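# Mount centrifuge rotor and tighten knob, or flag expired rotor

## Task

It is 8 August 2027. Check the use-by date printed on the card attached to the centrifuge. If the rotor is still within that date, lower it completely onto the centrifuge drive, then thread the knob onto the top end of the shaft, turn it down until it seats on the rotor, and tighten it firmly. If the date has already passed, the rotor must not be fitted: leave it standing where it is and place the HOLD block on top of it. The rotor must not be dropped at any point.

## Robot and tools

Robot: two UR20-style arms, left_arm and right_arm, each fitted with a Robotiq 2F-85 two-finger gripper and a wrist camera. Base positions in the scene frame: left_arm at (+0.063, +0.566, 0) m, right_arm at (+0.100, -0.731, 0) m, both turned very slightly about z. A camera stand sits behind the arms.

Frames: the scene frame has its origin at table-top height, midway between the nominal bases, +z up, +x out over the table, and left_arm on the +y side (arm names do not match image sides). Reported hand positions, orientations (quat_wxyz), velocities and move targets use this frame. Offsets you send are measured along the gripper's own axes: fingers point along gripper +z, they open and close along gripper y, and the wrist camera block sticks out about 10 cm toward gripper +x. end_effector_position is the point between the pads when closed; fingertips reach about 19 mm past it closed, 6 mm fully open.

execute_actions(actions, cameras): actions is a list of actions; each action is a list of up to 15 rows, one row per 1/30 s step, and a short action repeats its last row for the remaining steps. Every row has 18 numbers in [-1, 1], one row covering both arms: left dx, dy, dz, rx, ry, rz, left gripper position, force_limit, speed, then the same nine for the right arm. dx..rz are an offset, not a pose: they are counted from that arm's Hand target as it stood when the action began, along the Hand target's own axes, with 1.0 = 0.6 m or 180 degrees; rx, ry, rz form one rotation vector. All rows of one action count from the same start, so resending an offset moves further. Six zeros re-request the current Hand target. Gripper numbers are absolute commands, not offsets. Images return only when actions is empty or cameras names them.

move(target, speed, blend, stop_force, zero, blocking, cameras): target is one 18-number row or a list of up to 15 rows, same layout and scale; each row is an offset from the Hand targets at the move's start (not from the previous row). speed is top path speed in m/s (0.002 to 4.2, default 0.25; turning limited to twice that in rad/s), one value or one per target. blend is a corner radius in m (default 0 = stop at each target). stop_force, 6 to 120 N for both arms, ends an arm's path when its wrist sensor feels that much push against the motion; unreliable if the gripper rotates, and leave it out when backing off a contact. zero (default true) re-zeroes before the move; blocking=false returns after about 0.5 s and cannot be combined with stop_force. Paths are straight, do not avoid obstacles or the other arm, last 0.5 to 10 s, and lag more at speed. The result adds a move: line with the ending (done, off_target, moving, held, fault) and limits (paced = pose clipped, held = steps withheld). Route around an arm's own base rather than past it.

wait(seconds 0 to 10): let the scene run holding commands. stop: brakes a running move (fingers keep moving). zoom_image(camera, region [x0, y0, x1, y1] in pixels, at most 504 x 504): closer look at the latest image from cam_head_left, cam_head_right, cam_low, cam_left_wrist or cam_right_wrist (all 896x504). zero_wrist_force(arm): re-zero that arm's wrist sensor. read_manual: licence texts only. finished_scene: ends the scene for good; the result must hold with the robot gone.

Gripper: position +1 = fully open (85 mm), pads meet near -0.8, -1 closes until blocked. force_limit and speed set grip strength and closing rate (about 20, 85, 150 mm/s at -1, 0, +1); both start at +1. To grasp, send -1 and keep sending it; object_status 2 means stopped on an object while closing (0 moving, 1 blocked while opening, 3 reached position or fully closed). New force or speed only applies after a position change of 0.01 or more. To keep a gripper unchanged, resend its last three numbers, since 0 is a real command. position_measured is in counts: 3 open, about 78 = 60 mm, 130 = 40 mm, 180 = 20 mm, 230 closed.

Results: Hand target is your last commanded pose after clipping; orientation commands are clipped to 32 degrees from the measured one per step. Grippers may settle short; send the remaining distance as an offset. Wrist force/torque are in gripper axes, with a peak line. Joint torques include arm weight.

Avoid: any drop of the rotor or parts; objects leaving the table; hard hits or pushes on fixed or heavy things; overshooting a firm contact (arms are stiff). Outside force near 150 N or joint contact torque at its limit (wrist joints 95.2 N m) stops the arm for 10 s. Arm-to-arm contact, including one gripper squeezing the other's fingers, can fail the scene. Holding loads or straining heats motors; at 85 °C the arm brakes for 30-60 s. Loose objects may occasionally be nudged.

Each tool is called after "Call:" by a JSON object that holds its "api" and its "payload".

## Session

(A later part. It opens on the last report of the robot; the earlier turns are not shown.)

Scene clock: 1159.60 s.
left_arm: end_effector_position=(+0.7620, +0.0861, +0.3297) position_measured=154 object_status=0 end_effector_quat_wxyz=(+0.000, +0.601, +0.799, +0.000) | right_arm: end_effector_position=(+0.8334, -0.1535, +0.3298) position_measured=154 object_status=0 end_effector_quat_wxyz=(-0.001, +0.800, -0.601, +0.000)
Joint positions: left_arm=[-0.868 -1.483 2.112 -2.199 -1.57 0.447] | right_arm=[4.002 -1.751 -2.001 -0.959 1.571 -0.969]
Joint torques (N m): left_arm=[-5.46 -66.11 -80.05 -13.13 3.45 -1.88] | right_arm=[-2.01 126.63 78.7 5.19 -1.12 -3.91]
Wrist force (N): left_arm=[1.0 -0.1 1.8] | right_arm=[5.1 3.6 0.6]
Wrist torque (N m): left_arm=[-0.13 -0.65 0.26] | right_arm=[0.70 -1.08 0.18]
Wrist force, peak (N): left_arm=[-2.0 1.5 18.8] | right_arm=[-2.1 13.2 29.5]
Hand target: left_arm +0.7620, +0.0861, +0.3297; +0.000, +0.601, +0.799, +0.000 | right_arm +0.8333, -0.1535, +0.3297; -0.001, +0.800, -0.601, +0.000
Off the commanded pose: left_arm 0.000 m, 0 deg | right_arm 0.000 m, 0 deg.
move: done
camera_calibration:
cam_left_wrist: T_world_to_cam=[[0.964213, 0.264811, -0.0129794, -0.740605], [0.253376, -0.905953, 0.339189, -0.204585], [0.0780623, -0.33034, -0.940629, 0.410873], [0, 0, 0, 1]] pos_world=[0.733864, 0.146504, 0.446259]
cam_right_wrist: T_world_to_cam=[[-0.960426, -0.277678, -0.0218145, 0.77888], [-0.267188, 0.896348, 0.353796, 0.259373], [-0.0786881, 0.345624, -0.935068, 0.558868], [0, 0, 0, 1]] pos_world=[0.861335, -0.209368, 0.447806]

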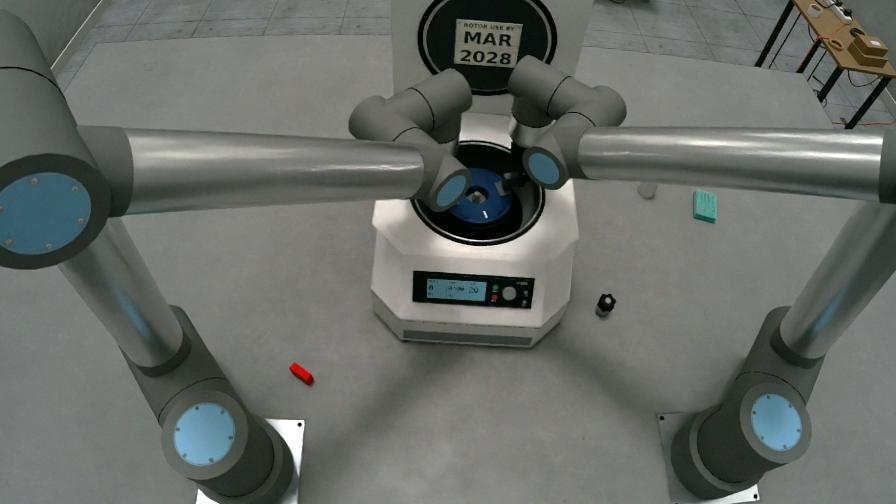

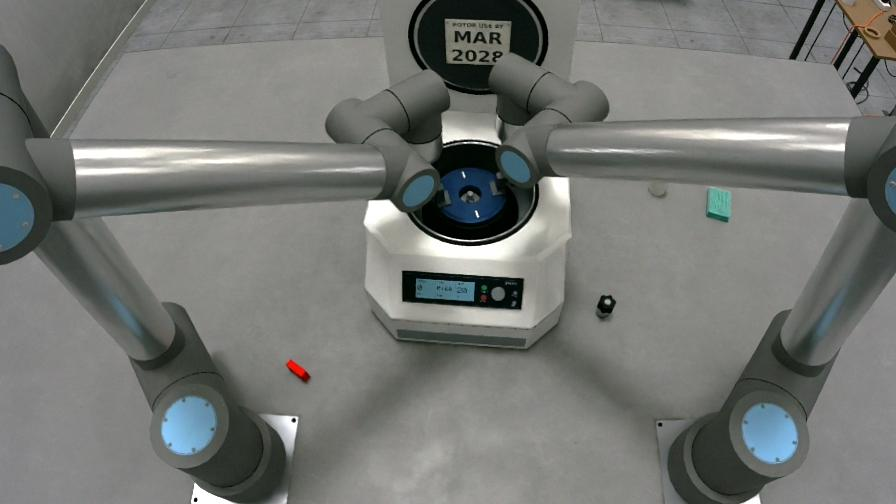

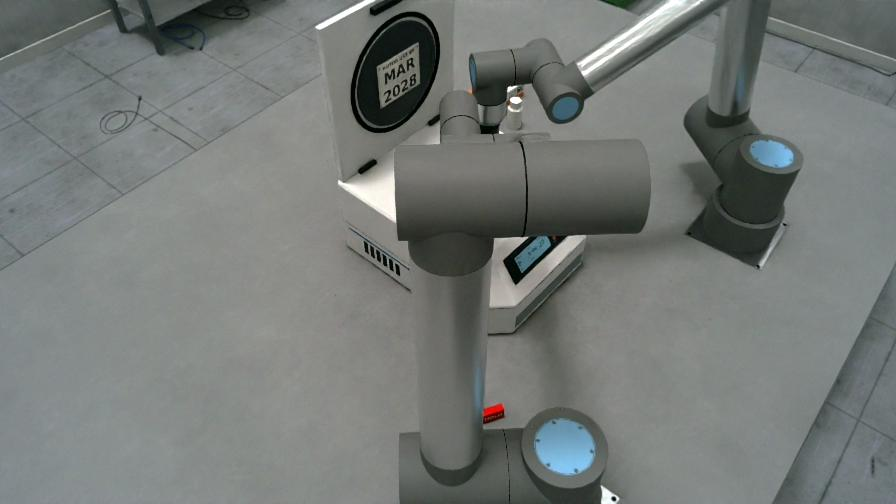

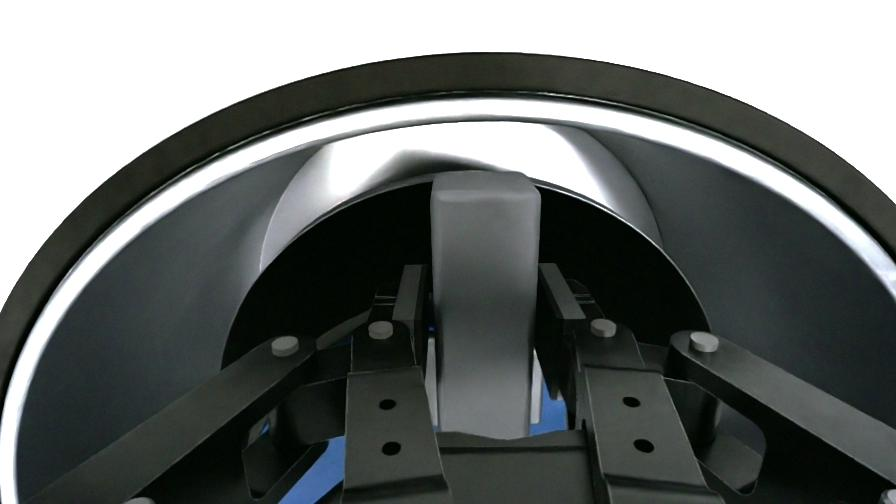

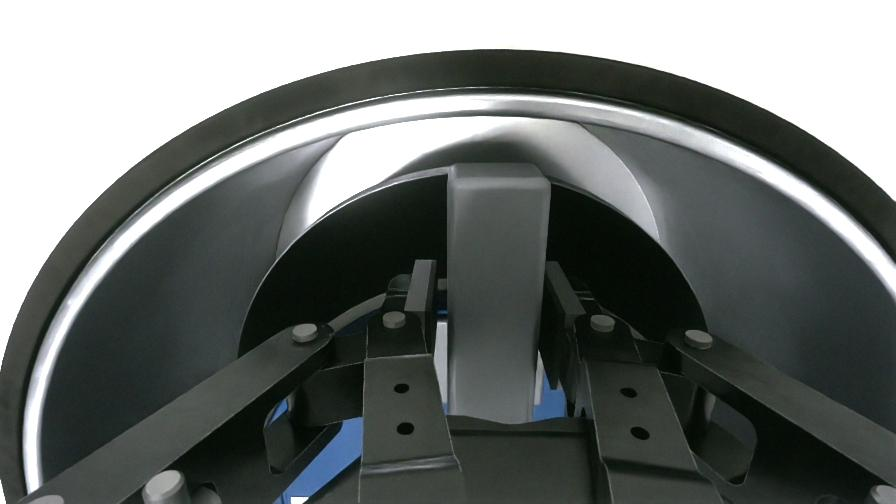

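Call:
{"api": "move", "payload": {"target": [0,0,0,0,0,0,0,0.3,0,0,0,0,0,0,0,0,0.3,0]}}

Call:
{"api": "move", "payload": {"target": [[0,0,-0.2,0,0,0,0,0.3,0,0,0,-0.2,0,0,0,0,0.3,0],[0.3,0,-0.284,0,0,0,0,0.3,0,-0.0965,-0.0142,-0.284,0,0,-0.0233,0,0.3,0]], "speed": 0.2, "blend": [0.02,0], "cameras": ["all"]}}

Call:
{"api": "zoom_image", "payload": {"camera": "cam_right_wrist", "region": [330, 100, 610, 330]}}

Call:
{"api": "zoom_image", "payload": {"camera": "cam_low", "region": [390, 130, 550, 240]}}

Call:
{"api": "zoom_image", "payload": {"camera": "cam_head_right", "region": [395, 130, 545, 250]}}

Scene clock: 1181.27 s.
left_arm: end_effector_position=(+0.7620, +0.0861, +0.3297) position_measured=129 object_status=0 end_effector_quat_wxyz=(+0.000, +0.601, +0.799, +0.000) | right_arm: end_effector_position=(+0.8333, -0.1535, +0.3297) position_measured=129 object_status=0 end_effector_quat_wxyz=(-0.001, +0.800, -0.601, +0.000)
Joint positions: left_arm=[-0.868 -1.483 2.112 -2.199 -1.57 0.447] | right_arm=[4.002 -1.751 -2.001 -0.959 1.571 -0.969]
Joint torques (N m): left_arm=[15.81 -64.41 -76.92 -8.6 2.94 -1.98] | right_arm=[14.91 116.4 72.41 5.78 -1.66 -4.38]
Wrist force (N): left_arm=[0.6 0.2 1.8] | right_arm=[5.1 3.4 0.4]
Wrist torque (N m): left_arm=[-0.09 -0.58 0.25] | right_arm=[0.64 -1.08 0.19]
Wrist force, peak (N): left_arm=[1.0 0.0 2.0] | right_arm=[5.4 4.2 -0.1]
Hand target: left_arm +0.7620, +0.0861, +0.3297; +0.000, +0.601, +0.799, +0.000 | right_arm +0.8333, -0.1535, +0.3297; -0.001, +0.800, -0.601, +0.000
Off the commanded pose: left_arm 0.000 m, 0 deg | right_arm 0.000 m, 0 deg.
move: done

Scene clock: 1183.43 s.
left_arm: end_effector_position=(+0.7120, +0.2585, +0.5001) position_measured=129 object_status=3 end_effector_quat_wxyz=(+0.000, +0.601, +0.799, +0.000) | right_arm: end_effector_position=(+0.8253, -0.0958, +0.5001) position_measured=129 object_status=3 end_effector_quat_wxyz=(-0.001, +0.821, -0.571, +0.000)
Joint positions: left_arm=[-0.754 -1.752 2.098 -1.917 -1.57 0.562] | right_arm=[4.047 -1.688 -1.812 -1.211 1.571 -0.997]
Joint torques (N m): left_arm=[21.32 -84.79 -84.19 -8.86 -4.53 3.98] | right_arm=[23.14 106.65 124.42 5.74 -2.87 -5.25]
Wrist force (N): left_arm=[0.3 0.6 2.4] | right_arm=[5.5 3.8 0.1]
Wrist torque (N m): left_arm=[-0.02 -0.57 -0.37] | right_arm=[0.76 -1.17 0.48]
Wrist force, peak (N): left_arm=[1.0 0.0 4.2] | right_arm=[5.2 3.7 3.6]
Hand target: left_arm +0.7119, +0.2589, +0.5002; +0.000, +0.601, +0.799, +0.000 | right_arm +0.8252, -0.0957, +0.5002; -0.001, +0.821, -0.571, +0.000
Off the commanded pose: left_arm 0.000 m, 0 deg | right_arm 0.000 m, 0 deg.
move: done
camera_calibration:
cam_left_wrist: T_world_to_cam=[[0.964222, 0.264775, -0.0130111, -0.735908], [0.253369, -0.906028, 0.338996, -0.0934055], [0.0779691, -0.330164, -0.940698, 0.632053], [0, 0, 0, 1]] pos_world=[0.683964, 0.318903, 0.61666]
cam_right_wrist: T_world_to_cam=[[-0.937603, -0.347033, -0.0216674, 0.765355], [-0.331865, 0.874544, 0.353607, 0.196617], [-0.103764, 0.338734, -0.935143, 0.717481], [0, 0, 0, 1]] pos_world=[0.857298, -0.149382, 0.618005]

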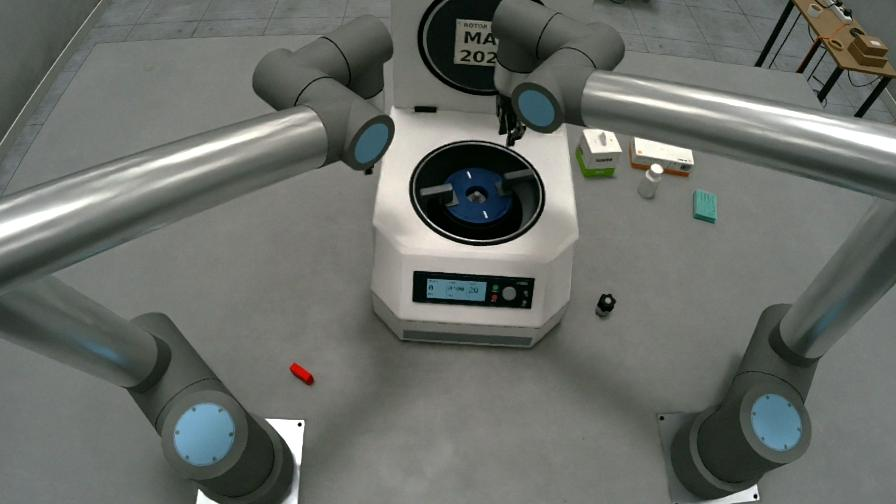

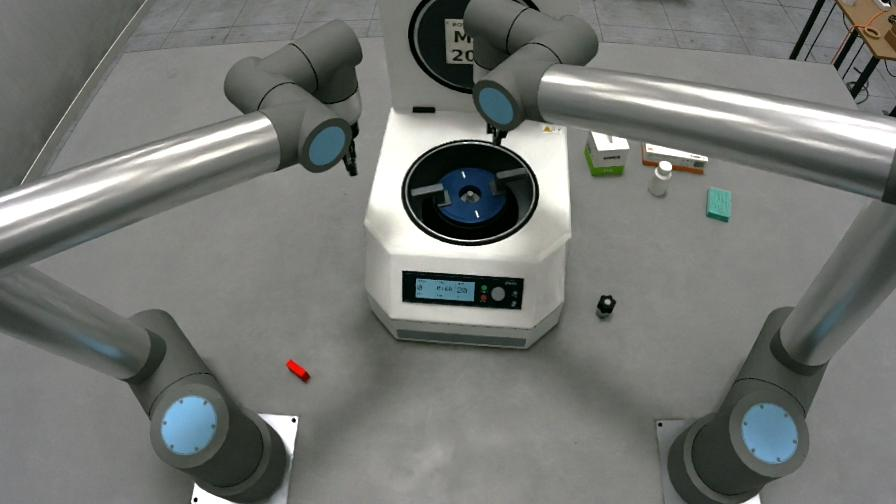

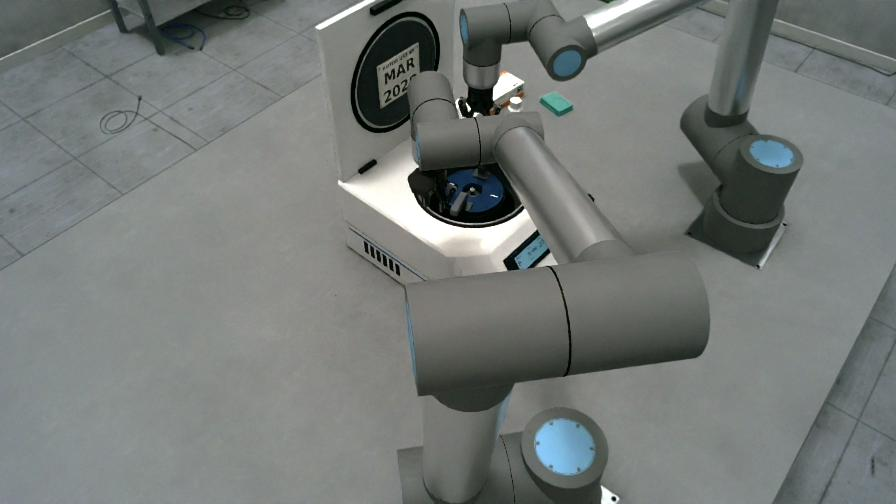

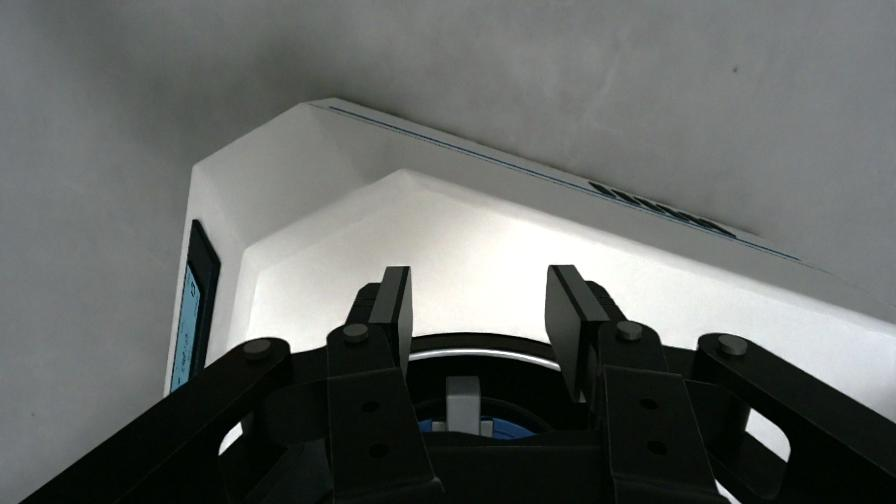

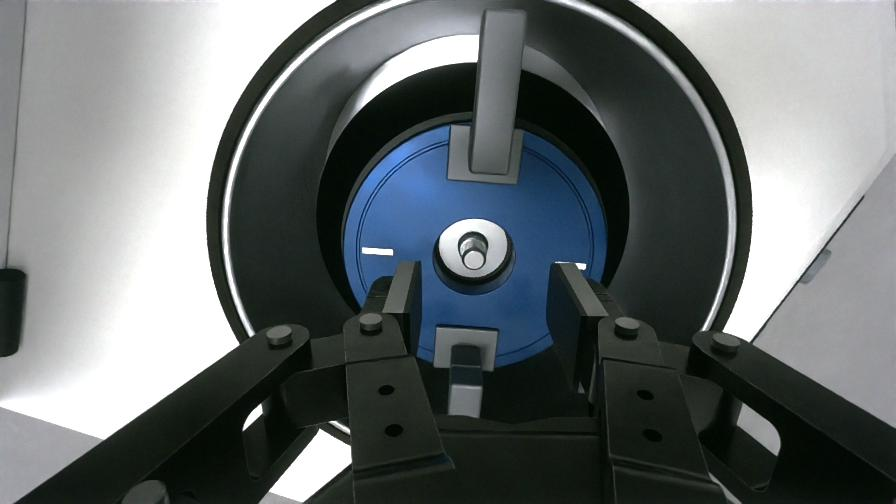

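Scaled by 1.800.

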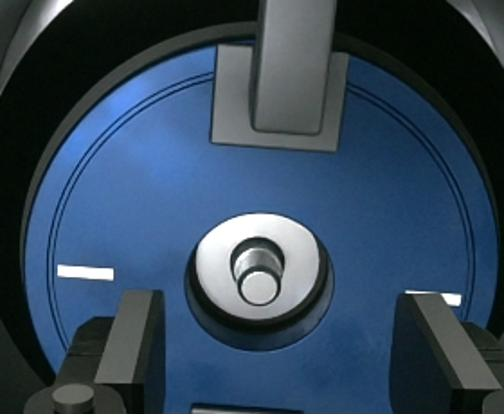

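Scaled by 3.150.

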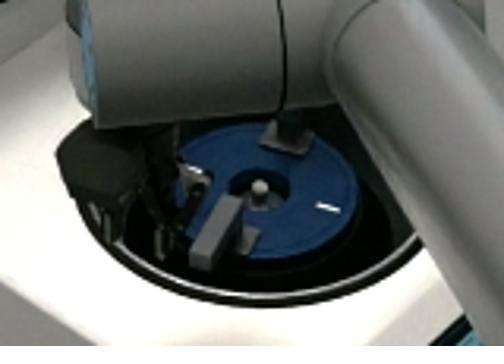

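Scaled by 3.360.

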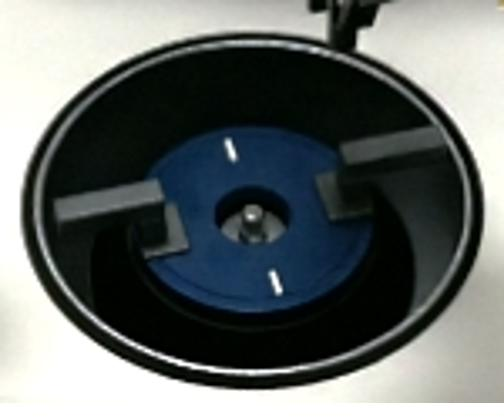

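Call:
{"api": "move", "payload": {"target": [[0,0,0,0,0,0,0,0.3,0,0.095,0.021,0.12,0,0,0.0233,0,0.3,0],[0,0,0,0,0,0,0,0.3,0,0.095,0.021,0.2842,0,0,0.0233,0,0.3,0]], "speed": 0.15}}

Call:
{"api": "move", "payload": {"target": [0,0,0,0,0,0,0,0.3,0,0,0,0,0,0,0,-0.2,0.3,-1], "cameras": ["cam_right_wrist"]}}

Call:
{"api": "move", "payload": {"target": [0,0,0,0,0,0,0,0.3,0,0,0.008,0,0,0,0,-0.2,0.3,-1], "speed": 0.01, "cameras": ["cam_right_wrist"]}}

Call:
{"api": "move", "payload": {"target": [0,0,0,0,0,0,0,0.3,0,0,-0.016,0,0,0,0,-0.2,0.3,-1], "speed": 0.01, "cameras": ["cam_right_wrist"]}}

Scene clock: 1260.37 s.
left_arm: end_effector_position=(+0.7119, +0.2589, +0.5002) position_measured=129 object_status=3 end_effector_quat_wxyz=(+0.000, +0.601, +0.799, +0.000) | right_arm: end_effector_position=(+0.8334, -0.1534, +0.3299) position_measured=129 object_status=3 end_effector_quat_wxyz=(-0.001, +0.800, -0.601, +0.000)
Joint positions: left_arm=[-0.753 -1.752 2.098 -1.916 -1.57 0.562] | right_arm=[4.002 -1.751 -2.001 -0.959 1.571 -0.969]
Joint torques (N m): left_arm=[21.44 -84.86 -87.59 -7.89 -4.68 3.69] | right_arm=[-24.58 112.39 76.25 12.56 2.16 -2.51]
Wrist force (N): left_arm=[0.0 0.3 2.5] | right_arm=[5.3 3.6 0.1]
Wrist torque (N m): left_arm=[-0.08 -0.52 -0.36] | right_arm=[0.69 -1.12 -0.47]
Wrist force, peak (N): left_arm=[0.0 0.1 3.1] | right_arm=[6.7 3.6 1.6]
Hand target: left_arm +0.7119, +0.2589, +0.5002; +0.000, +0.601, +0.799, +0.000 | right_arm +0.8334, -0.1534, +0.3296; -0.001, +0.800, -0.601, +0.000
Off the commanded pose: left_arm 0.000 m, 0 deg | right_arm 0.000 m, 0 deg.
move: done

Scene clock: 1261.13 s.
left_arm: end_effector_position=(+0.7119, +0.2589, +0.5002) position_measured=129 object_status=3 end_effector_quat_wxyz=(+0.000, +0.601, +0.799, +0.000) | right_arm: end_effector_position=(+0.8334, -0.1534, +0.3296) position_measured=154 object_status=0 end_effector_quat_wxyz=(-0.001, +0.800, -0.601, +0.000)
Joint positions: left_arm=[-0.753 -1.752 2.098 -1.916 -1.57 0.562] | right_arm=[4.002 -1.752 -2.001 -0.959 1.571 -0.969]
Joint torques (N m): left_arm=[24.13 -82.79 -86.26 -8.37 -4.29 3.55] | right_arm=[-17.92 118.5 70.09 12.73 -0.78 -3.79]
Wrist force (N): left_arm=[0.0 0.4 2.0] | right_arm=[4.9 3.8 0.3]
Wrist torque (N m): left_arm=[-0.04 -0.53 -0.36] | right_arm=[0.72 -1.03 -0.47]
Wrist force, peak (N): left_arm=[0.3 0.4 2.7] | right_arm=[5.6 3.7 0.5]
Hand target: left_arm +0.7119, +0.2589, +0.5002; +0.000, +0.601, +0.799, +0.000 | right_arm +0.8334, -0.1534, +0.3296; -0.001, +0.800, -0.601, +0.000
Off the commanded pose: left_arm 0.000 m, 0 deg | right_arm 0.000 m, 0 deg.
move: done
camera_calibration:
cam_right_wrist: T_world_to_cam=[[-0.960421, -0.277708, -0.0216618, 0.778852], [-0.267178, 0.89642, 0.353621, 0.259349], [-0.0787854, 0.345412, -0.935138, 0.558682], [0, 0, 0, 1]] pos_world=[0.861335, -0.209167, 0.447605]
Images, in order (width x height): cam_right_wrist 896x504.

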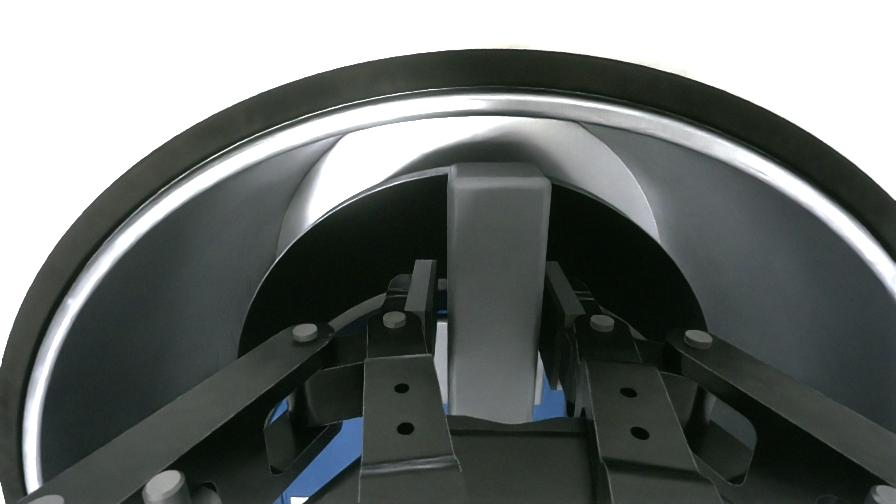

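Scene clock: 1261.83 s.
left_arm: end_effector_position=(+0.7119, +0.2589, +0.5002) position_measured=129 object_status=3 end_effector_quat_wxyz=(+0.000, +0.601, +0.799, +0.000) | right_arm: end_effector_position=(+0.8291, -0.1547, +0.3296) position_measured=154 object_status=3 end_effector_quat_wxyz=(-0.001, +0.800, -0.601, +0.000)
Joint positions: left_arm=[-0.753 -1.752 2.098 -1.916 -1.57 0.562] | right_arm=[4.005 -1.747 -2.007 -0.957 1.571 -0.966]
Joint torques (N m): left_arm=[22.81 -81.23 -85.87 -8.32 -5.94 4.38] | right_arm=[28.98 163.62 69.15 12.48 -1.09 2.11]
Wrist force (N): left_arm=[0.3 0.4 2.4] | right_arm=[5.4 2.3 0.3]
Wrist torque (N m): left_arm=[-0.05 -0.58 -0.36] | right_arm=[0.62 -1.09 -0.49]
Wrist force, peak (N): left_arm=[0.4 0.5 2.7] | right_arm=[5.4 4.1 0.4]
Hand target: left_arm +0.7119, +0.2589, +0.5002; +0.000, +0.601, +0.799, +0.000 | right_arm +0.8288, -0.1547, +0.3296; -0.001, +0.800, -0.601, +0.000
Off the commanded pose: left_arm 0.000 m, 0 deg | right_arm 0.000 m, 0 deg.
move: done
camera_calibration:
cam_right_wrist: T_world_to_cam=[[-0.960447, -0.277623, -0.0216279, 0.774481], [-0.267086, 0.896447, 0.353622, 0.259354], [-0.0787853, 0.345412, -0.935138, 0.558707], [0, 0, 0, 1]] pos_world=[0.857135, -0.210467, 0.447505]
Images, in order (width x height): cam_right_wrist 896x504.

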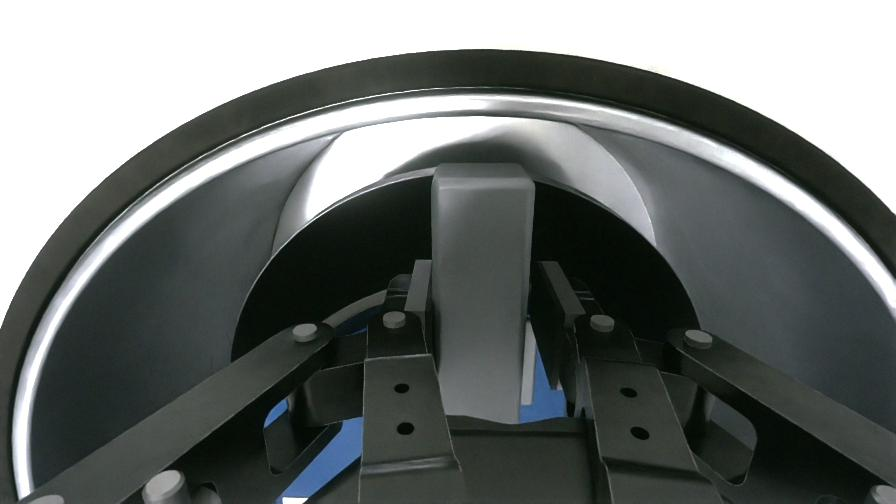

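Scene clock: 1263.00 s.
left_arm: end_effector_position=(+0.7119, +0.2589, +0.5002) position_measured=129 object_status=3 end_effector_quat_wxyz=(+0.000, +0.601, +0.799, +0.000) | right_arm: end_effector_position=(+0.8377, -0.1521, +0.3296) position_measured=154 object_status=3 end_effector_quat_wxyz=(-0.001, +0.800, -0.601, +0.000)
Joint positions: left_arm=[-0.753 -1.752 2.098 -1.916 -1.57 0.562] | right_arm=[3.999 -1.756 -1.995 -0.96 1.571 -0.972]
Joint torques (N m): left_arm=[24.15 -83.37 -88.48 -8.08 -4.57 4.6] | right_arm=[-11.68 116.89 116.89 5.88 -0.58 -4.31]
Wrist force (N): left_arm=[0.4 0.4 2.5] | right_arm=[4.8 3.8 0.4]
Wrist torque (N m): left_arm=[-0.05 -0.60 -0.37] | right_arm=[0.68 -1.04 0.19]
Wrist force, peak (N): left_arm=[0.0 0.9 2.6] | right_arm=[5.4 5.7 -0.9]
Hand target: left_arm +0.7119, +0.2589, +0.5002; +0.000, +0.601, +0.799, +0.000 | right_arm +0.8380, -0.1520, +0.3296; -0.001, +0.800, -0.601, +0.000
Off the commanded pose: left_arm 0.000 m, 0 deg | right_arm 0.000 m, 0 deg.
move: done
camera_calibration:
cam_right_wrist: T_world_to_cam=[[-0.960421, -0.277708, -0.0216618, 0.783412], [-0.267178, 0.89642, 0.353621, 0.259449], [-0.0787854, 0.345412, -0.935138, 0.558614], [0, 0, 0, 1]] pos_world=[0.865735, -0.207967, 0.447605]
Images, in order (width x height): cam_right_wrist 896x504.

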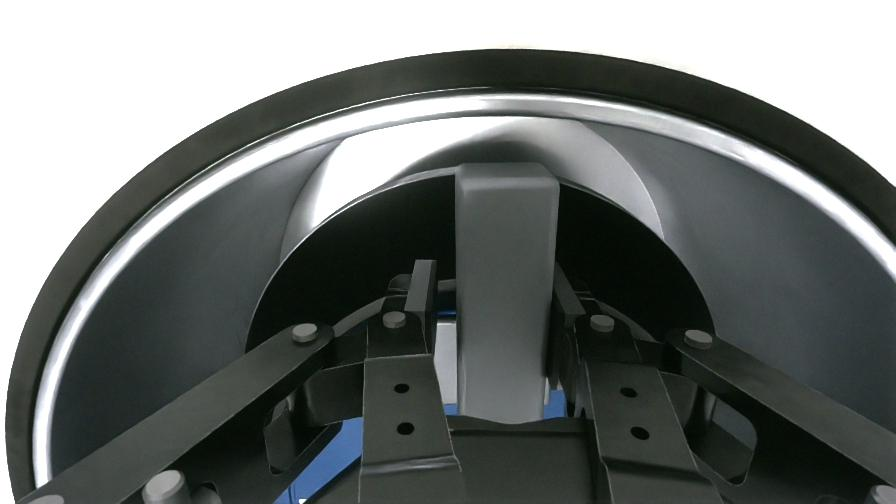

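Call:
{"api": "move", "payload": {"target": [0,0,0,0,0,0,0,0.3,0,0,0.008,0,0,0,0,0,0.3,0], "speed": 0.05}}

Call:
{"api": "move", "payload": {"target": [[0,0,0,0,0,0,0,0.3,0,0,0,-0.12,0,0,0,0,0.3,0],[0,0,0,0,0,0,0,0.3,0,0.042,0,-0.12,0,0,0,-1,-1,0]], "speed": 0.1}}

Call:
{"api": "move", "payload": {"target": [0,0,0,0,0,0,0,0.3,0,0,0,0.09,0,0,0,-1,-1,0], "speed": 0.012, "stop_force": 6}}

Call:
{"api": "move", "payload": {"target": [0,0,0,0,0,0,0,0.3,0,0,0,0.01,0,0,0,-1,-1,0], "speed": 0.004, "stop_force": 20}}

Call:
{"api": "move", "payload": {"target": [0,0,0,0,0,0,0,0.3,0,0,0,-0.02,0,0,0,-1,-1,0], "speed": 0.03, "cameras": ["cam_right_wrist"]}}

Scene clock: 1308.03 s.
left_arm: end_effector_position=(+0.7119, +0.2589, +0.5002) position_measured=129 object_status=3 end_effector_quat_wxyz=(+0.000, +0.601, +0.799, +0.000) | right_arm: end_effector_position=(+0.8337, -0.1533, +0.3296) position_measured=129 object_status=3 end_effector_quat_wxyz=(-0.001, +0.800, -0.601, +0.000)
Joint positions: left_arm=[-0.753 -1.752 2.098 -1.916 -1.57 0.562] | right_arm=[4.002 -1.752 -2.001 -0.959 1.571 -0.969]
Joint torques (N m): left_arm=[20.52 -83.06 -89.95 -8.45 -4.4 3.58] | right_arm=[21.63 165.68 71.18 11.65 3.14 2.19]
Wrist force (N): left_arm=[0.2 0.2 2.3] | right_arm=[4.6 3.9 0.5]
Wrist torque (N m): left_arm=[-0.08 -0.56 -0.37] | right_arm=[0.76 -0.98 -0.48]
Wrist force, peak (N): left_arm=[0.1 0.7 2.9] | right_arm=[6.1 4.9 -0.2]
Hand target: left_arm +0.7119, +0.2589, +0.5002; +0.000, +0.601, +0.799, +0.000 | right_arm +0.8334, -0.1534, +0.3296; -0.001, +0.800, -0.601, +0.000
Off the commanded pose: left_arm 0.000 m, 0 deg | right_arm 0.000 m, 0 deg.
move: done

Scene clock: 1310.67 s.
left_arm: end_effector_position=(+0.7119, +0.2589, +0.5002) position_measured=129 object_status=3 end_effector_quat_wxyz=(+0.000, +0.601, +0.799, +0.000) | right_arm: end_effector_position=(+0.8404, -0.1777, +0.4016) position_measured=232 object_status=3 end_effector_quat_wxyz=(-0.001, +0.800, -0.601, +0.000)
Joint positions: left_arm=[-0.753 -1.752 2.098 -1.916 -1.57 0.562] | right_arm=[3.979 -1.693 -1.955 -1.063 1.571 -0.992]
Joint torques (N m): left_arm=[28.65 -76.72 -88.11 -8.56 -5.02 3.15] | right_arm=[-15.34 159.28 73.28 12.62 2.47 -4.7]
Wrist force (N): left_arm=[0.3 0.7 2.2] | right_arm=[5.3 3.8 0.5]
Wrist torque (N m): left_arm=[0.00 -0.57 -0.36] | right_arm=[0.78 -1.04 0.26]
Wrist force, peak (N): left_arm=[0.6 0.9 2.9] | right_arm=[6.3 3.6 0.1]
Hand target: left_arm +0.7119, +0.2589, +0.5002; +0.000, +0.601, +0.799, +0.000 | right_arm +0.8404, -0.1777, +0.4016; -0.001, +0.800, -0.601, +0.000
Off the commanded pose: left_arm 0.000 m, 0 deg | right_arm 0.000 m, 0 deg.
move: done

Scene clock: 1315.40 s.
left_arm: end_effector_position=(+0.7119, +0.2589, +0.5002) position_measured=129 object_status=3 end_effector_quat_wxyz=(+0.000, +0.601, +0.799, +0.000) | right_arm: end_effector_position=(+0.8404, -0.1776, +0.3640) position_measured=232 object_status=3 end_effector_quat_wxyz=(-0.001, +0.800, -0.601, +0.000)
Joint positions: left_arm=[-0.753 -1.752 2.098 -1.916 -1.57 0.562] | right_arm=[3.979 -1.718 -1.986 -1.007 1.571 -0.992]
Joint torques (N m): left_arm=[23.23 -77.37 -88.88 -7.5 -4.44 4.34] | right_arm=[-0.14 160.54 110.21 4.53 3.02 -3.07]
Wrist force (N): left_arm=[0.0 0.5 2.4] | right_arm=[1.2 3.6 -4.8]
Wrist torque (N m): left_arm=[-0.04 -0.53 -0.37] | right_arm=[0.86 -1.21 0.25]
Wrist force, peak (N): left_arm=[0.2 0.8 3.0] | right_arm=[16.0 4.1 -38.8]
Hand target: left_arm +0.7119, +0.2589, +0.5002; +0.000, +0.601, +0.799, +0.000 | right_arm +0.8404, -0.1776, +0.3640; -0.001, +0.800, -0.601, +0.000 (not the last commanded pose)
Off the commanded pose: left_arm 0.000 m, 0 deg | right_arm 0.016 m, 0 deg.
move: contact (right_arm)

Scene clock: 1316.50 s.
left_arm: end_effector_position=(+0.7119, +0.2589, +0.5002) position_measured=129 object_status=3 end_effector_quat_wxyz=(+0.000, +0.601, +0.799, +0.000) | right_arm: end_effector_position=(+0.8404, -0.1775, +0.3637) position_measured=232 object_status=3 end_effector_quat_wxyz=(-0.001, +0.800, -0.601, +0.000)
Joint positions: left_arm=[-0.753 -1.752 2.098 -1.916 -1.57 0.562] | right_arm=[3.979 -1.718 -1.987 -1.007 1.571 -0.992]
Joint torques (N m): left_arm=[15.79 -75.21 -90.35 -8.46 -4.66 4.05] | right_arm=[-2.37 111.27 85.61 0.91 3.23 -3.07]
Wrist force (N): left_arm=[-0.3 0.8 2.5] | right_arm=[17.1 2.9 -40.2]
Wrist torque (N m): left_arm=[0.02 -0.47 -0.36] | right_arm=[0.71 -0.84 0.22]
Wrist force, peak (N): left_arm=[1.2 0.1 2.6] | right_arm=[17.6 3.5 -41.6]
Hand target: left_arm +0.7119, +0.2589, +0.5002; +0.000, +0.601, +0.799, +0.000 | right_arm +0.8405, -0.1775, +0.3637; -0.001, +0.800, -0.601, +0.000 (not the last commanded pose)
Off the commanded pose: left_arm 0.000 m, 0 deg | right_arm 0.006 m, 0 deg.
move: contact (right_arm)

Scene clock: 1317.33 s.
left_arm: end_effector_position=(+0.7119, +0.2589, +0.5002) position_measured=129 object_status=3 end_effector_quat_wxyz=(+0.000, +0.601, +0.799, +0.000) | right_arm: end_effector_position=(+0.8405, -0.1775, +0.3755) position_measured=232 object_status=3 end_effector_quat_wxyz=(-0.001, +0.800, -0.601, +0.000)
Joint positions: left_arm=[-0.753 -1.752 2.098 -1.916 -1.57 0.562] | right_arm=[3.979 -1.71 -1.977 -1.024 1.571 -0.992]
Joint torques (N m): left_arm=[16.38 -87.87 -87.59 -7.52 -3.85 4.22] | right_arm=[-3.06 162.03 120.13 5.61 3.12 -3.09]
Wrist force (N): left_arm=[0.0 0.5 2.3] | right_arm=[5.6 3.7 -0.1]
Wrist torque (N m): left_arm=[-0.03 -0.52 -0.37] | right_arm=[0.82 -1.13 0.27]
Wrist force, peak (N): left_arm=[0.5 1.1 2.7] | right_arm=[17.4 3.2 -39.4]
Hand target: left_arm +0.7119, +0.2589, +0.5002; +0.000, +0.601, +0.799, +0.000 | right_arm +0.8405, -0.1775, +0.3757; -0.001, +0.800, -0.601, +0.000
Off the commanded pose: left_arm 0.000 m, 0 deg | right_arm 0.000 m, 0 deg.
move: done
camera_calibration:
cam_right_wrist: T_world_to_cam=[[-0.960437, -0.277633, -0.0219296, 0.780106], [-0.267181, 0.896327, 0.353855, 0.266609], [-0.0785859, 0.345714, -0.935043, 0.610281], [0, 0, 0, 1]] pos_world=[0.868434, -0.233368, 0.493406]
Images, in order (width x height): cam_right_wrist 896x504.

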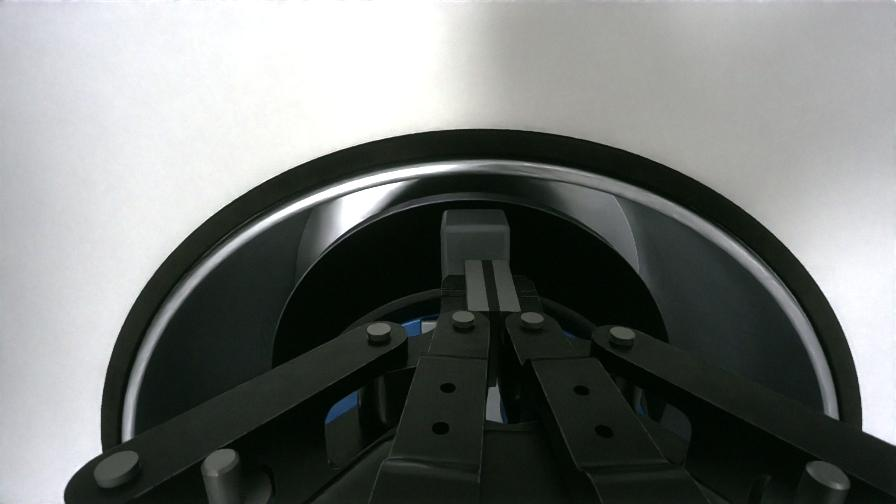

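Call:
{"api": "move", "payload": {"target": [0,0,0,0,0,0,0,0.3,0,0,0,0.017,0,0,0,-1,-1,0], "speed": 0.03}}

Call:
{"api": "move", "payload": {"target": [0,0,0,0,0,0,0,0.3,0,0,0,0.0007,0,0,0,-1,-1,0], "speed": 0.005}}

Call:
{"api": "move", "payload": {"target": [0,0,0,0,0,0,0,0.3,0,0,0,0.0007,0,0,0,-1,-1,0], "speed": 0.005}}

Call:
{"api": "move", "payload": {"target": [0,0,0,0,0,0,0,0.3,0,0,0,0.0005,0,0,0,-1,-1,0], "speed": 0.005}}

Call:
{"api": "move", "payload": {"target": [0,0,0,0,0,0,0,0.3,0,0,0,0.0005,0,0,0,-1,-1,0], "speed": 0.005}}

Call:
{"api": "move", "payload": {"target": [0,0,0,0,0,0,0,0.3,0,0,0,-0.1,0,0,0,-1,-1,0], "speed": 0.1}}

Scene clock: 1338.33 s.
left_arm: end_effector_position=(+0.7119, +0.2589, +0.5002) position_measured=129 object_status=3 end_effector_quat_wxyz=(+0.000, +0.601, +0.799, +0.000) | right_arm: end_effector_position=(+0.8405, -0.1775, +0.3658) position_measured=232 object_status=3 end_effector_quat_wxyz=(-0.001, +0.800, -0.601, +0.000)
Joint positions: left_arm=[-0.753 -1.752 2.098 -1.916 -1.57 0.562] | right_arm=[3.979 -1.716 -1.985 -1.01 1.571 -0.992]
Joint torques (N m): left_arm=[20.5 -85.27 -90.46 -9.22 -5.17 3.98] | right_arm=[-7.51 113.03 75.06 11.85 3.06 -3.6]
Wrist force (N): left_arm=[0.2 0.3 2.7] | right_arm=[5.5 3.8 -0.1]
Wrist torque (N m): left_arm=[-0.07 -0.54 -0.36] | right_arm=[0.82 -1.11 0.25]
Wrist force, peak (N): left_arm=[0.4 0.5 2.9] | right_arm=[5.7 4.1 -0.4]
Hand target: left_arm +0.7119, +0.2589, +0.5002; +0.000, +0.601, +0.799, +0.000 | right_arm +0.8405, -0.1775, +0.3655; -0.001, +0.800, -0.601, +0.000
Off the commanded pose: left_arm 0.000 m, 0 deg | right_arm 0.000 m, 0 deg.
move: done

Scene clock: 1339.03 s.
left_arm: end_effector_position=(+0.7119, +0.2589, +0.5002) position_measured=129 object_status=3 end_effector_quat_wxyz=(+0.000, +0.601, +0.799, +0.000) | right_arm: end_effector_position=(+0.8405, -0.1775, +0.3652) position_measured=232 object_status=3 end_effector_quat_wxyz=(-0.001, +0.800, -0.601, +0.000)
Joint positions: left_arm=[-0.753 -1.752 2.098 -1.916 -1.57 0.562] | right_arm=[3.979 -1.717 -1.986 -1.009 1.571 -0.992]
Joint torques (N m): left_arm=[14.59 -82.18 -94.9 -8.17 -4.74 4.03] | right_arm=[-1.83 110.27 74.52 12.67 2.71 -4.39]
Wrist force (N): left_arm=[0.2 0.8 2.4] | right_arm=[5.3 3.9 -0.3]
Wrist torque (N m): left_arm=[0.02 -0.57 -0.36] | right_arm=[0.83 -1.08 0.25]
Wrist force, peak (N): left_arm=[0.5 0.5 2.7] | right_arm=[5.7 3.9 -1.1]
Hand target: left_arm +0.7119, +0.2589, +0.5002; +0.000, +0.601, +0.799, +0.000 | right_arm +0.8405, -0.1775, +0.3651; -0.001, +0.800, -0.601, +0.000
Off the commanded pose: left_arm 0.000 m, 0 deg | right_arm 0.000 m, 0 deg.
move: done

Scene clock: 1339.73 s.
left_arm: end_effector_position=(+0.7119, +0.2589, +0.5002) position_measured=129 object_status=3 end_effector_quat_wxyz=(+0.000, +0.601, +0.799, +0.000) | right_arm: end_effector_position=(+0.8405, -0.1775, +0.3647) position_measured=232 object_status=3 end_effector_quat_wxyz=(-0.001, +0.800, -0.601, +0.000)
Joint positions: left_arm=[-0.753 -1.752 2.098 -1.916 -1.57 0.562] | right_arm=[3.979 -1.717 -1.986 -1.008 1.571 -0.992]
Joint torques (N m): left_arm=[24.07 -78.6 -90.42 -8.7 -4.66 3.35] | right_arm=[6.85 107.63 74.77 13.19 3.2 -4.03]
Wrist force (N): left_arm=[-0.2 0.2 2.8] | right_arm=[5.5 3.4 -0.2]
Wrist torque (N m): left_arm=[-0.08 -0.48 -0.36] | right_arm=[0.73 -1.11 0.25]
Wrist force, peak (N): left_arm=[-0.2 0.2 2.8] | right_arm=[6.1 3.5 0.1]
Hand target: left_arm +0.7119, +0.2589, +0.5002; +0.000, +0.601, +0.799, +0.000 | right_arm +0.8405, -0.1775, +0.3647; -0.001, +0.800, -0.601, +0.000
Off the commanded pose: left_arm 0.000 m, 0 deg | right_arm 0.000 m, 0 deg.
move: done

Scene clock: 1340.43 s.
left_arm: end_effector_position=(+0.7119, +0.2589, +0.5002) position_measured=129 object_status=3 end_effector_quat_wxyz=(+0.000, +0.601, +0.799, +0.000) | right_arm: end_effector_position=(+0.8405, -0.1775, +0.3644) position_measured=232 object_status=3 end_effector_quat_wxyz=(-0.001, +0.800, -0.601, +0.000)
Joint positions: left_arm=[-0.753 -1.752 2.098 -1.916 -1.57 0.562] | right_arm=[3.979 -1.717 -1.986 -1.008 1.571 -0.992]
Joint torques (N m): left_arm=[21.78 -76.45 -89.05 -7.79 -5.33 3.7] | right_arm=[-5.88 103.97 77.14 12.47 2.91 -4.36]
Wrist force (N): left_arm=[0.3 0.5 2.2] | right_arm=[5.4 4.1 -0.5]
Wrist torque (N m): left_arm=[-0.02 -0.57 -0.37] | right_arm=[0.86 -1.11 0.25]
Wrist force, peak (N): left_arm=[0.3 0.8 2.6] | right_arm=[5.9 4.0 -0.3]
Hand target: left_arm +0.7119, +0.2589, +0.5002; +0.000, +0.601, +0.799, +0.000 | right_arm +0.8405, -0.1775, +0.3644; -0.001, +0.800, -0.601, +0.000
Off the commanded pose: left_arm 0.000 m, 0 deg | right_arm 0.000 m, 0 deg.
move: done

Scene clock: 1341.13 s.
left_arm: end_effector_position=(+0.7119, +0.2589, +0.5002) position_measured=129 object_status=3 end_effector_quat_wxyz=(+0.000, +0.601, +0.799, +0.000) | right_arm: end_effector_position=(+0.8405, -0.1775, +0.3641) position_measured=232 object_status=3 end_effector_quat_wxyz=(-0.001, +0.800, -0.601, +0.000)
Joint positions: left_arm=[-0.753 -1.752 2.098 -1.916 -1.57 0.562] | right_arm=[3.979 -1.717 -1.986 -1.007 1.571 -0.992]
Joint torques (N m): left_arm=[22.79 -83.03 -94.42 -8.44 -4.75 4.08] | right_arm=[3.04 109.47 76.31 12.29 3.11 -2.85]
Wrist force (N): left_arm=[0.1 0.3 3.0] | right_arm=[5.6 3.2 -1.1]
Wrist torque (N m): left_arm=[-0.06 -0.53 -0.36] | right_arm=[0.71 -1.14 0.26]
Wrist force, peak (N): left_arm=[0.1 0.3 3.0] | right_arm=[6.0 3.6 -0.2]
Hand target: left_arm +0.7119, +0.2589, +0.5002; +0.000, +0.601, +0.799, +0.000 | right_arm +0.8405, -0.1775, +0.3641; -0.001, +0.800, -0.601, +0.000
Off the commanded pose: left_arm 0.000 m, 0 deg | right_arm 0.000 m, 0 deg.
move: done

Scene clock: 1342.30 s.
left_arm: end_effector_position=(+0.7119, +0.2589, +0.5002) position_measured=129 object_status=3 end_effector_quat_wxyz=(+0.000, +0.601, +0.799, +0.000) | right_arm: end_effector_position=(+0.8404, -0.1776, +0.4238) position_measured=232 object_status=3 end_effector_quat_wxyz=(-0.001, +0.800, -0.601, +0.000)
Joint positions: left_arm=[-0.753 -1.752 2.098 -1.916 -1.57 0.562] | right_arm=[3.979 -1.68 -1.936 -1.095 1.571 -0.992]
Joint torques (N m): left_arm=[20.69 -79.66 -95.27 -8.64 -3.23 2.91] | right_arm=[-7.13 165.3 119.69 5.21 1.39 -3.52]
Wrist force (N): left_arm=[0.9 0.4 2.2] | right_arm=[5.4 3.4 0.3]
Wrist torque (N m): left_arm=[-0.04 -0.67 -0.36] | right_arm=[0.67 -1.10 0.28]
Wrist force, peak (N): left_arm=[0.4 0.5 2.8] | right_arm=[5.7 3.8 2.5]
Hand target: left_arm +0.7119, +0.2589, +0.5002; +0.000, +0.601, +0.799, +0.000 | right_arm +0.8404, -0.1776, +0.4241; -0.001, +0.800, -0.601, +0.000
Off the commanded pose: left_arm 0.000 m, 0 deg | right_arm 0.000 m, 0 deg.
move: done

Call:
{"api": "move", "payload": {"target": [0,0,0,0,0,0,0,0.3,0,0.411,0.543,0.24,0,0,0,1,-1,0], "speed": 0.3, "cameras": ["cam_right_wrist","cam_head_left","cam_head_right"]}}

Call:
{"api": "zoom_image", "payload": {"camera": "cam_right_wrist", "region": [370, 170, 530, 310]}}

Call:
{"api": "zoom_image", "payload": {"camera": "cam_head_right", "region": [395, 130, 545, 250]}}

Call:
{"api": "zoom_image", "payload": {"camera": "cam_head_left", "region": [445, 165, 515, 225]}}

Scene clock: 1388.10 s.
left_arm: end_effector_position=(+0.7119, +0.2589, +0.5002) position_measured=129 object_status=3 end_effector_quat_wxyz=(+0.000, +0.601, +0.799, +0.000) | right_arm: end_effector_position=(+0.5966, -0.5048, +0.2796) position_measured=3 object_status=3 end_effector_quat_wxyz=(-0.001, +0.800, -0.601, +0.000)
Joint positions: left_arm=[-0.753 -1.752 2.098 -1.916 -1.57 0.562] | right_arm=[3.923 -1.309 -2.504 -0.899 1.571 -1.049]
Joint torques (N m): left_arm=[15.18 -81.69 -95.88 -8.11 -4.33 3.91] | right_arm=[-13.53 62.46 74.14 5.4 -1.13 -4.43]
Wrist force (N): left_arm=[-0.1 0.1 2.1] | right_arm=[6.4 4.1 0.2]
Wrist torque (N m): left_arm=[-0.10 -0.50 -0.36] | right_arm=[0.77 -1.45 0.32]
Wrist force, peak (N): left_arm=[0.2 0.7 2.9] | right_arm=[7.6 5.7 0.8]
Hand target: left_arm +0.7119, +0.2589, +0.5002; +0.000, +0.601, +0.799, +0.000 | right_arm +0.5964, -0.5050, +0.2795; -0.001, +0.800, -0.601, +0.000
Off the commanded pose: left_arm 0.000 m, 0 deg | right_arm 0.000 m, 0 deg.
move: done
camera_calibration:
cam_right_wrist: T_world_to_cam=[[-0.960411, -0.277719, -0.0219635, 0.45286], [-0.267273, 0.8963, 0.353853, 0.528699], [-0.078586, 0.345715, -0.935043, 0.614561], [0, 0, 0, 1]] pos_world=[0.624534, -0.560568, 0.397506]
Images, in order (width x height): cam_head_left 896x504, cam_head_right 896x504, cam_right_wrist 896x504.

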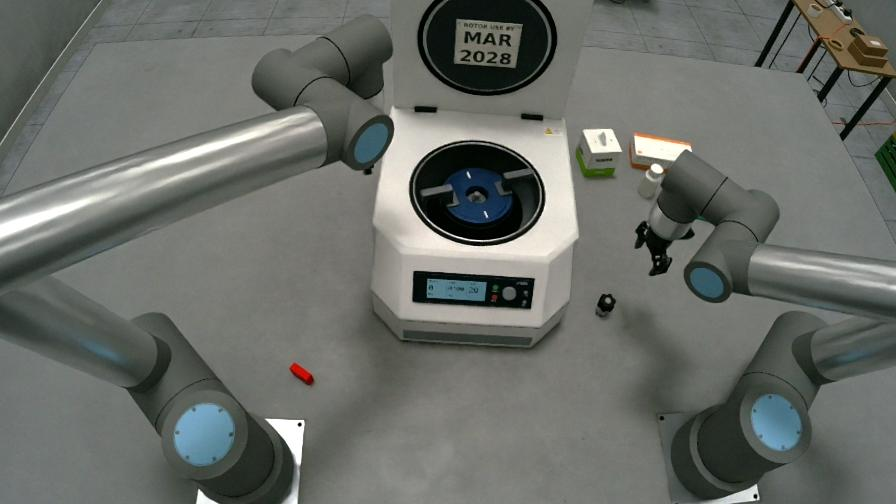

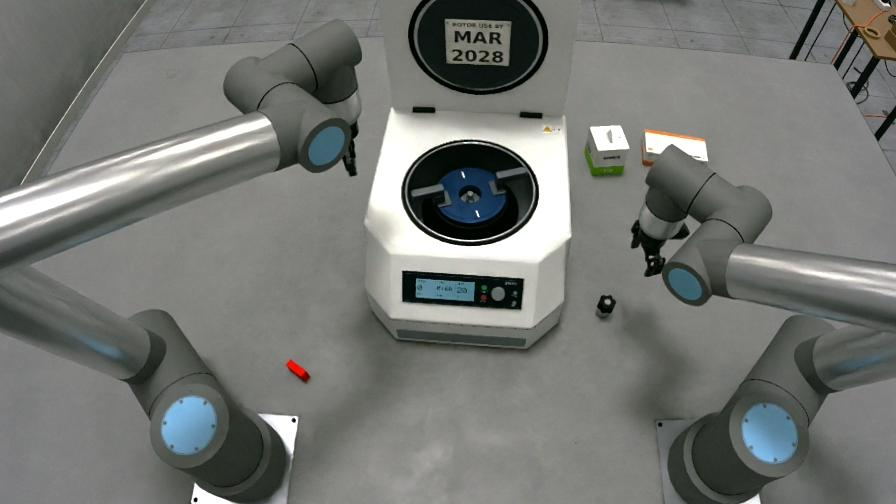

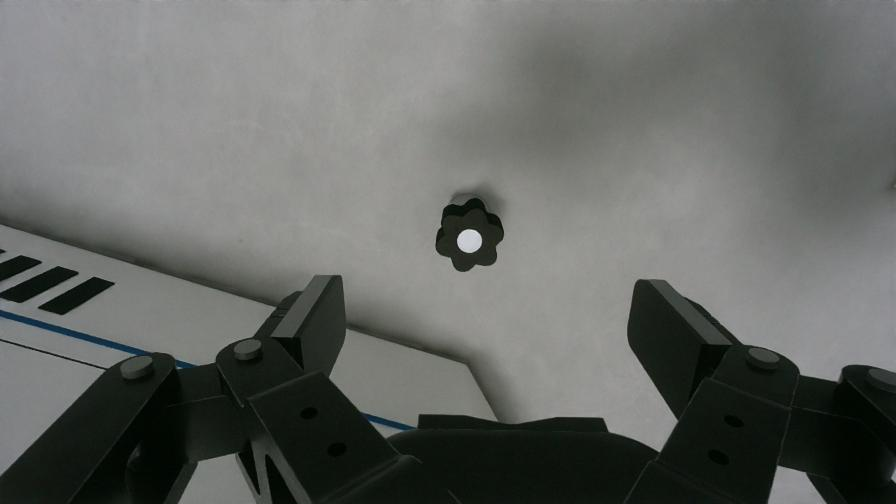

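Scaled by 3.150.

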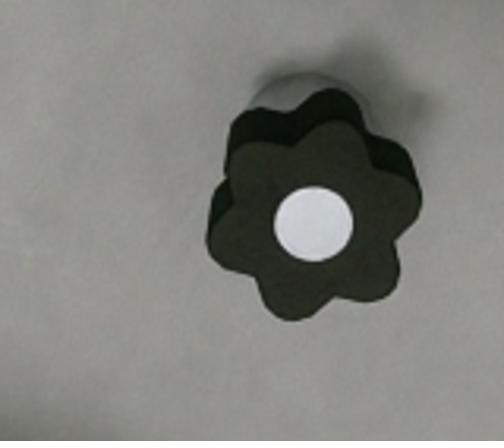

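Scaled by 3.360.

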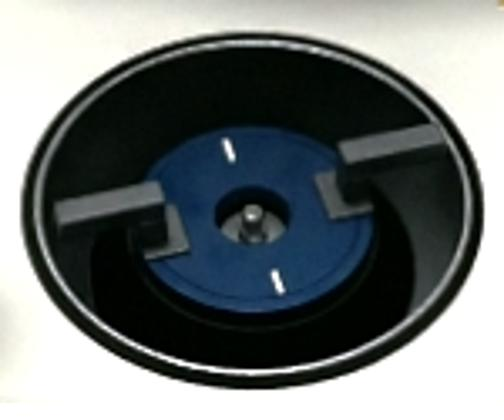

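Scaled by 7.200.

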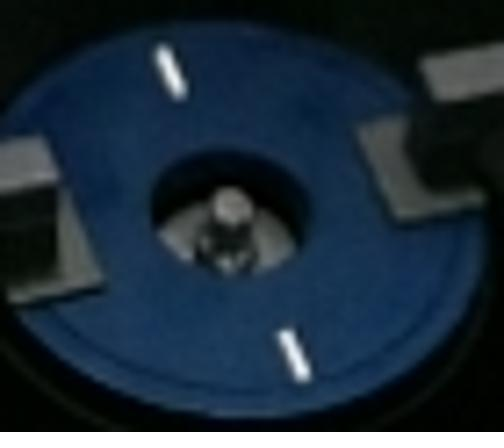

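Call:
{"api": "move", "payload": {"target": [0,0,0,0,0,0,0,0.3,0,-0.0799,-0.0017,0.27,0,0,0.0694,1,-1,0], "speed": 0.2, "cameras": ["cam_right_wrist"]}}

Scene clock: 1427.97 s.
left_arm: end_effector_position=(+0.7119, +0.2589, +0.5002) position_measured=129 object_status=3 end_effector_quat_wxyz=(+0.000, +0.601, +0.799, +0.000) | right_arm: end_effector_position=(+0.5841, -0.4585, +0.1177) position_measured=3 object_status=3 end_effector_quat_wxyz=(-0.001, +0.730, -0.684, +0.000)
Joint positions: left_arm=[-0.753 -1.752 2.098 -1.916 -1.57 0.562] | right_arm=[4.001 -1.591 -2.635 -0.486 1.571 -0.753]
Joint torques (N m): left_arm=[21.63 -77.39 -93.99 -8.64 -4.37 2.88] | right_arm=[26.49 51.79 39.17 11.14 -2.01 2.6]
Wrist force (N): left_arm=[0.6 0.6 1.7] | right_arm=[5.0 2.9 0.4]
Wrist torque (N m): left_arm=[-0.01 -0.62 -0.36] | right_arm=[0.62 -1.01 -0.34]
Wrist force, peak (N): left_arm=[0.0 0.6 3.0] | right_arm=[6.7 4.1 -2.3]
Hand target: left_arm +0.7119, +0.2589, +0.5002; +0.000, +0.601, +0.799, +0.000 | right_arm +0.5841, -0.4585, +0.1176; -0.001, +0.729, -0.684, +0.000
Off the commanded pose: left_arm 0.000 m, 0 deg | right_arm 0.000 m, 0 deg.
move: done
camera_calibration:
cam_right_wrist: T_world_to_cam=[[-0.997752, -0.0634033, -0.0217166, 0.570259], [-0.0669835, 0.932811, 0.354086, 0.440928], [-0.00219272, 0.354745, -0.934961, 0.405737], [0, 0, 0, 1]] pos_world=[0.599402, -0.519079, 0.235606]
Images, in order (width x height): cam_right_wrist 896x504.

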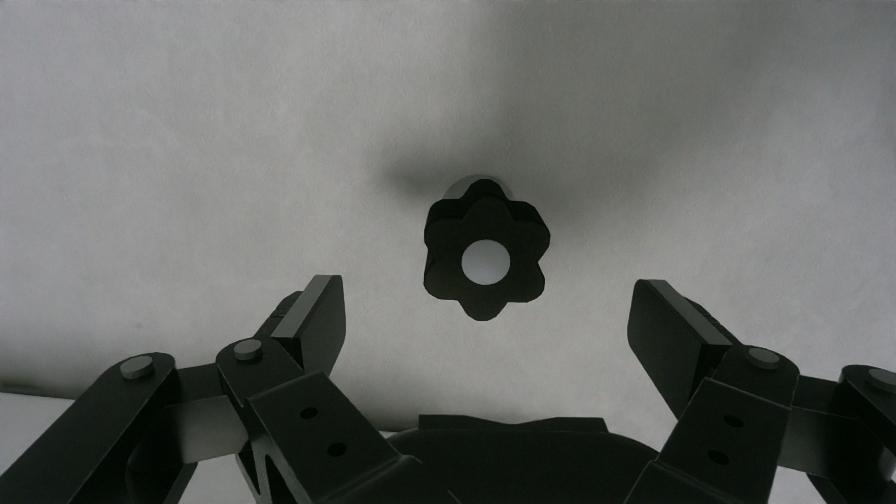

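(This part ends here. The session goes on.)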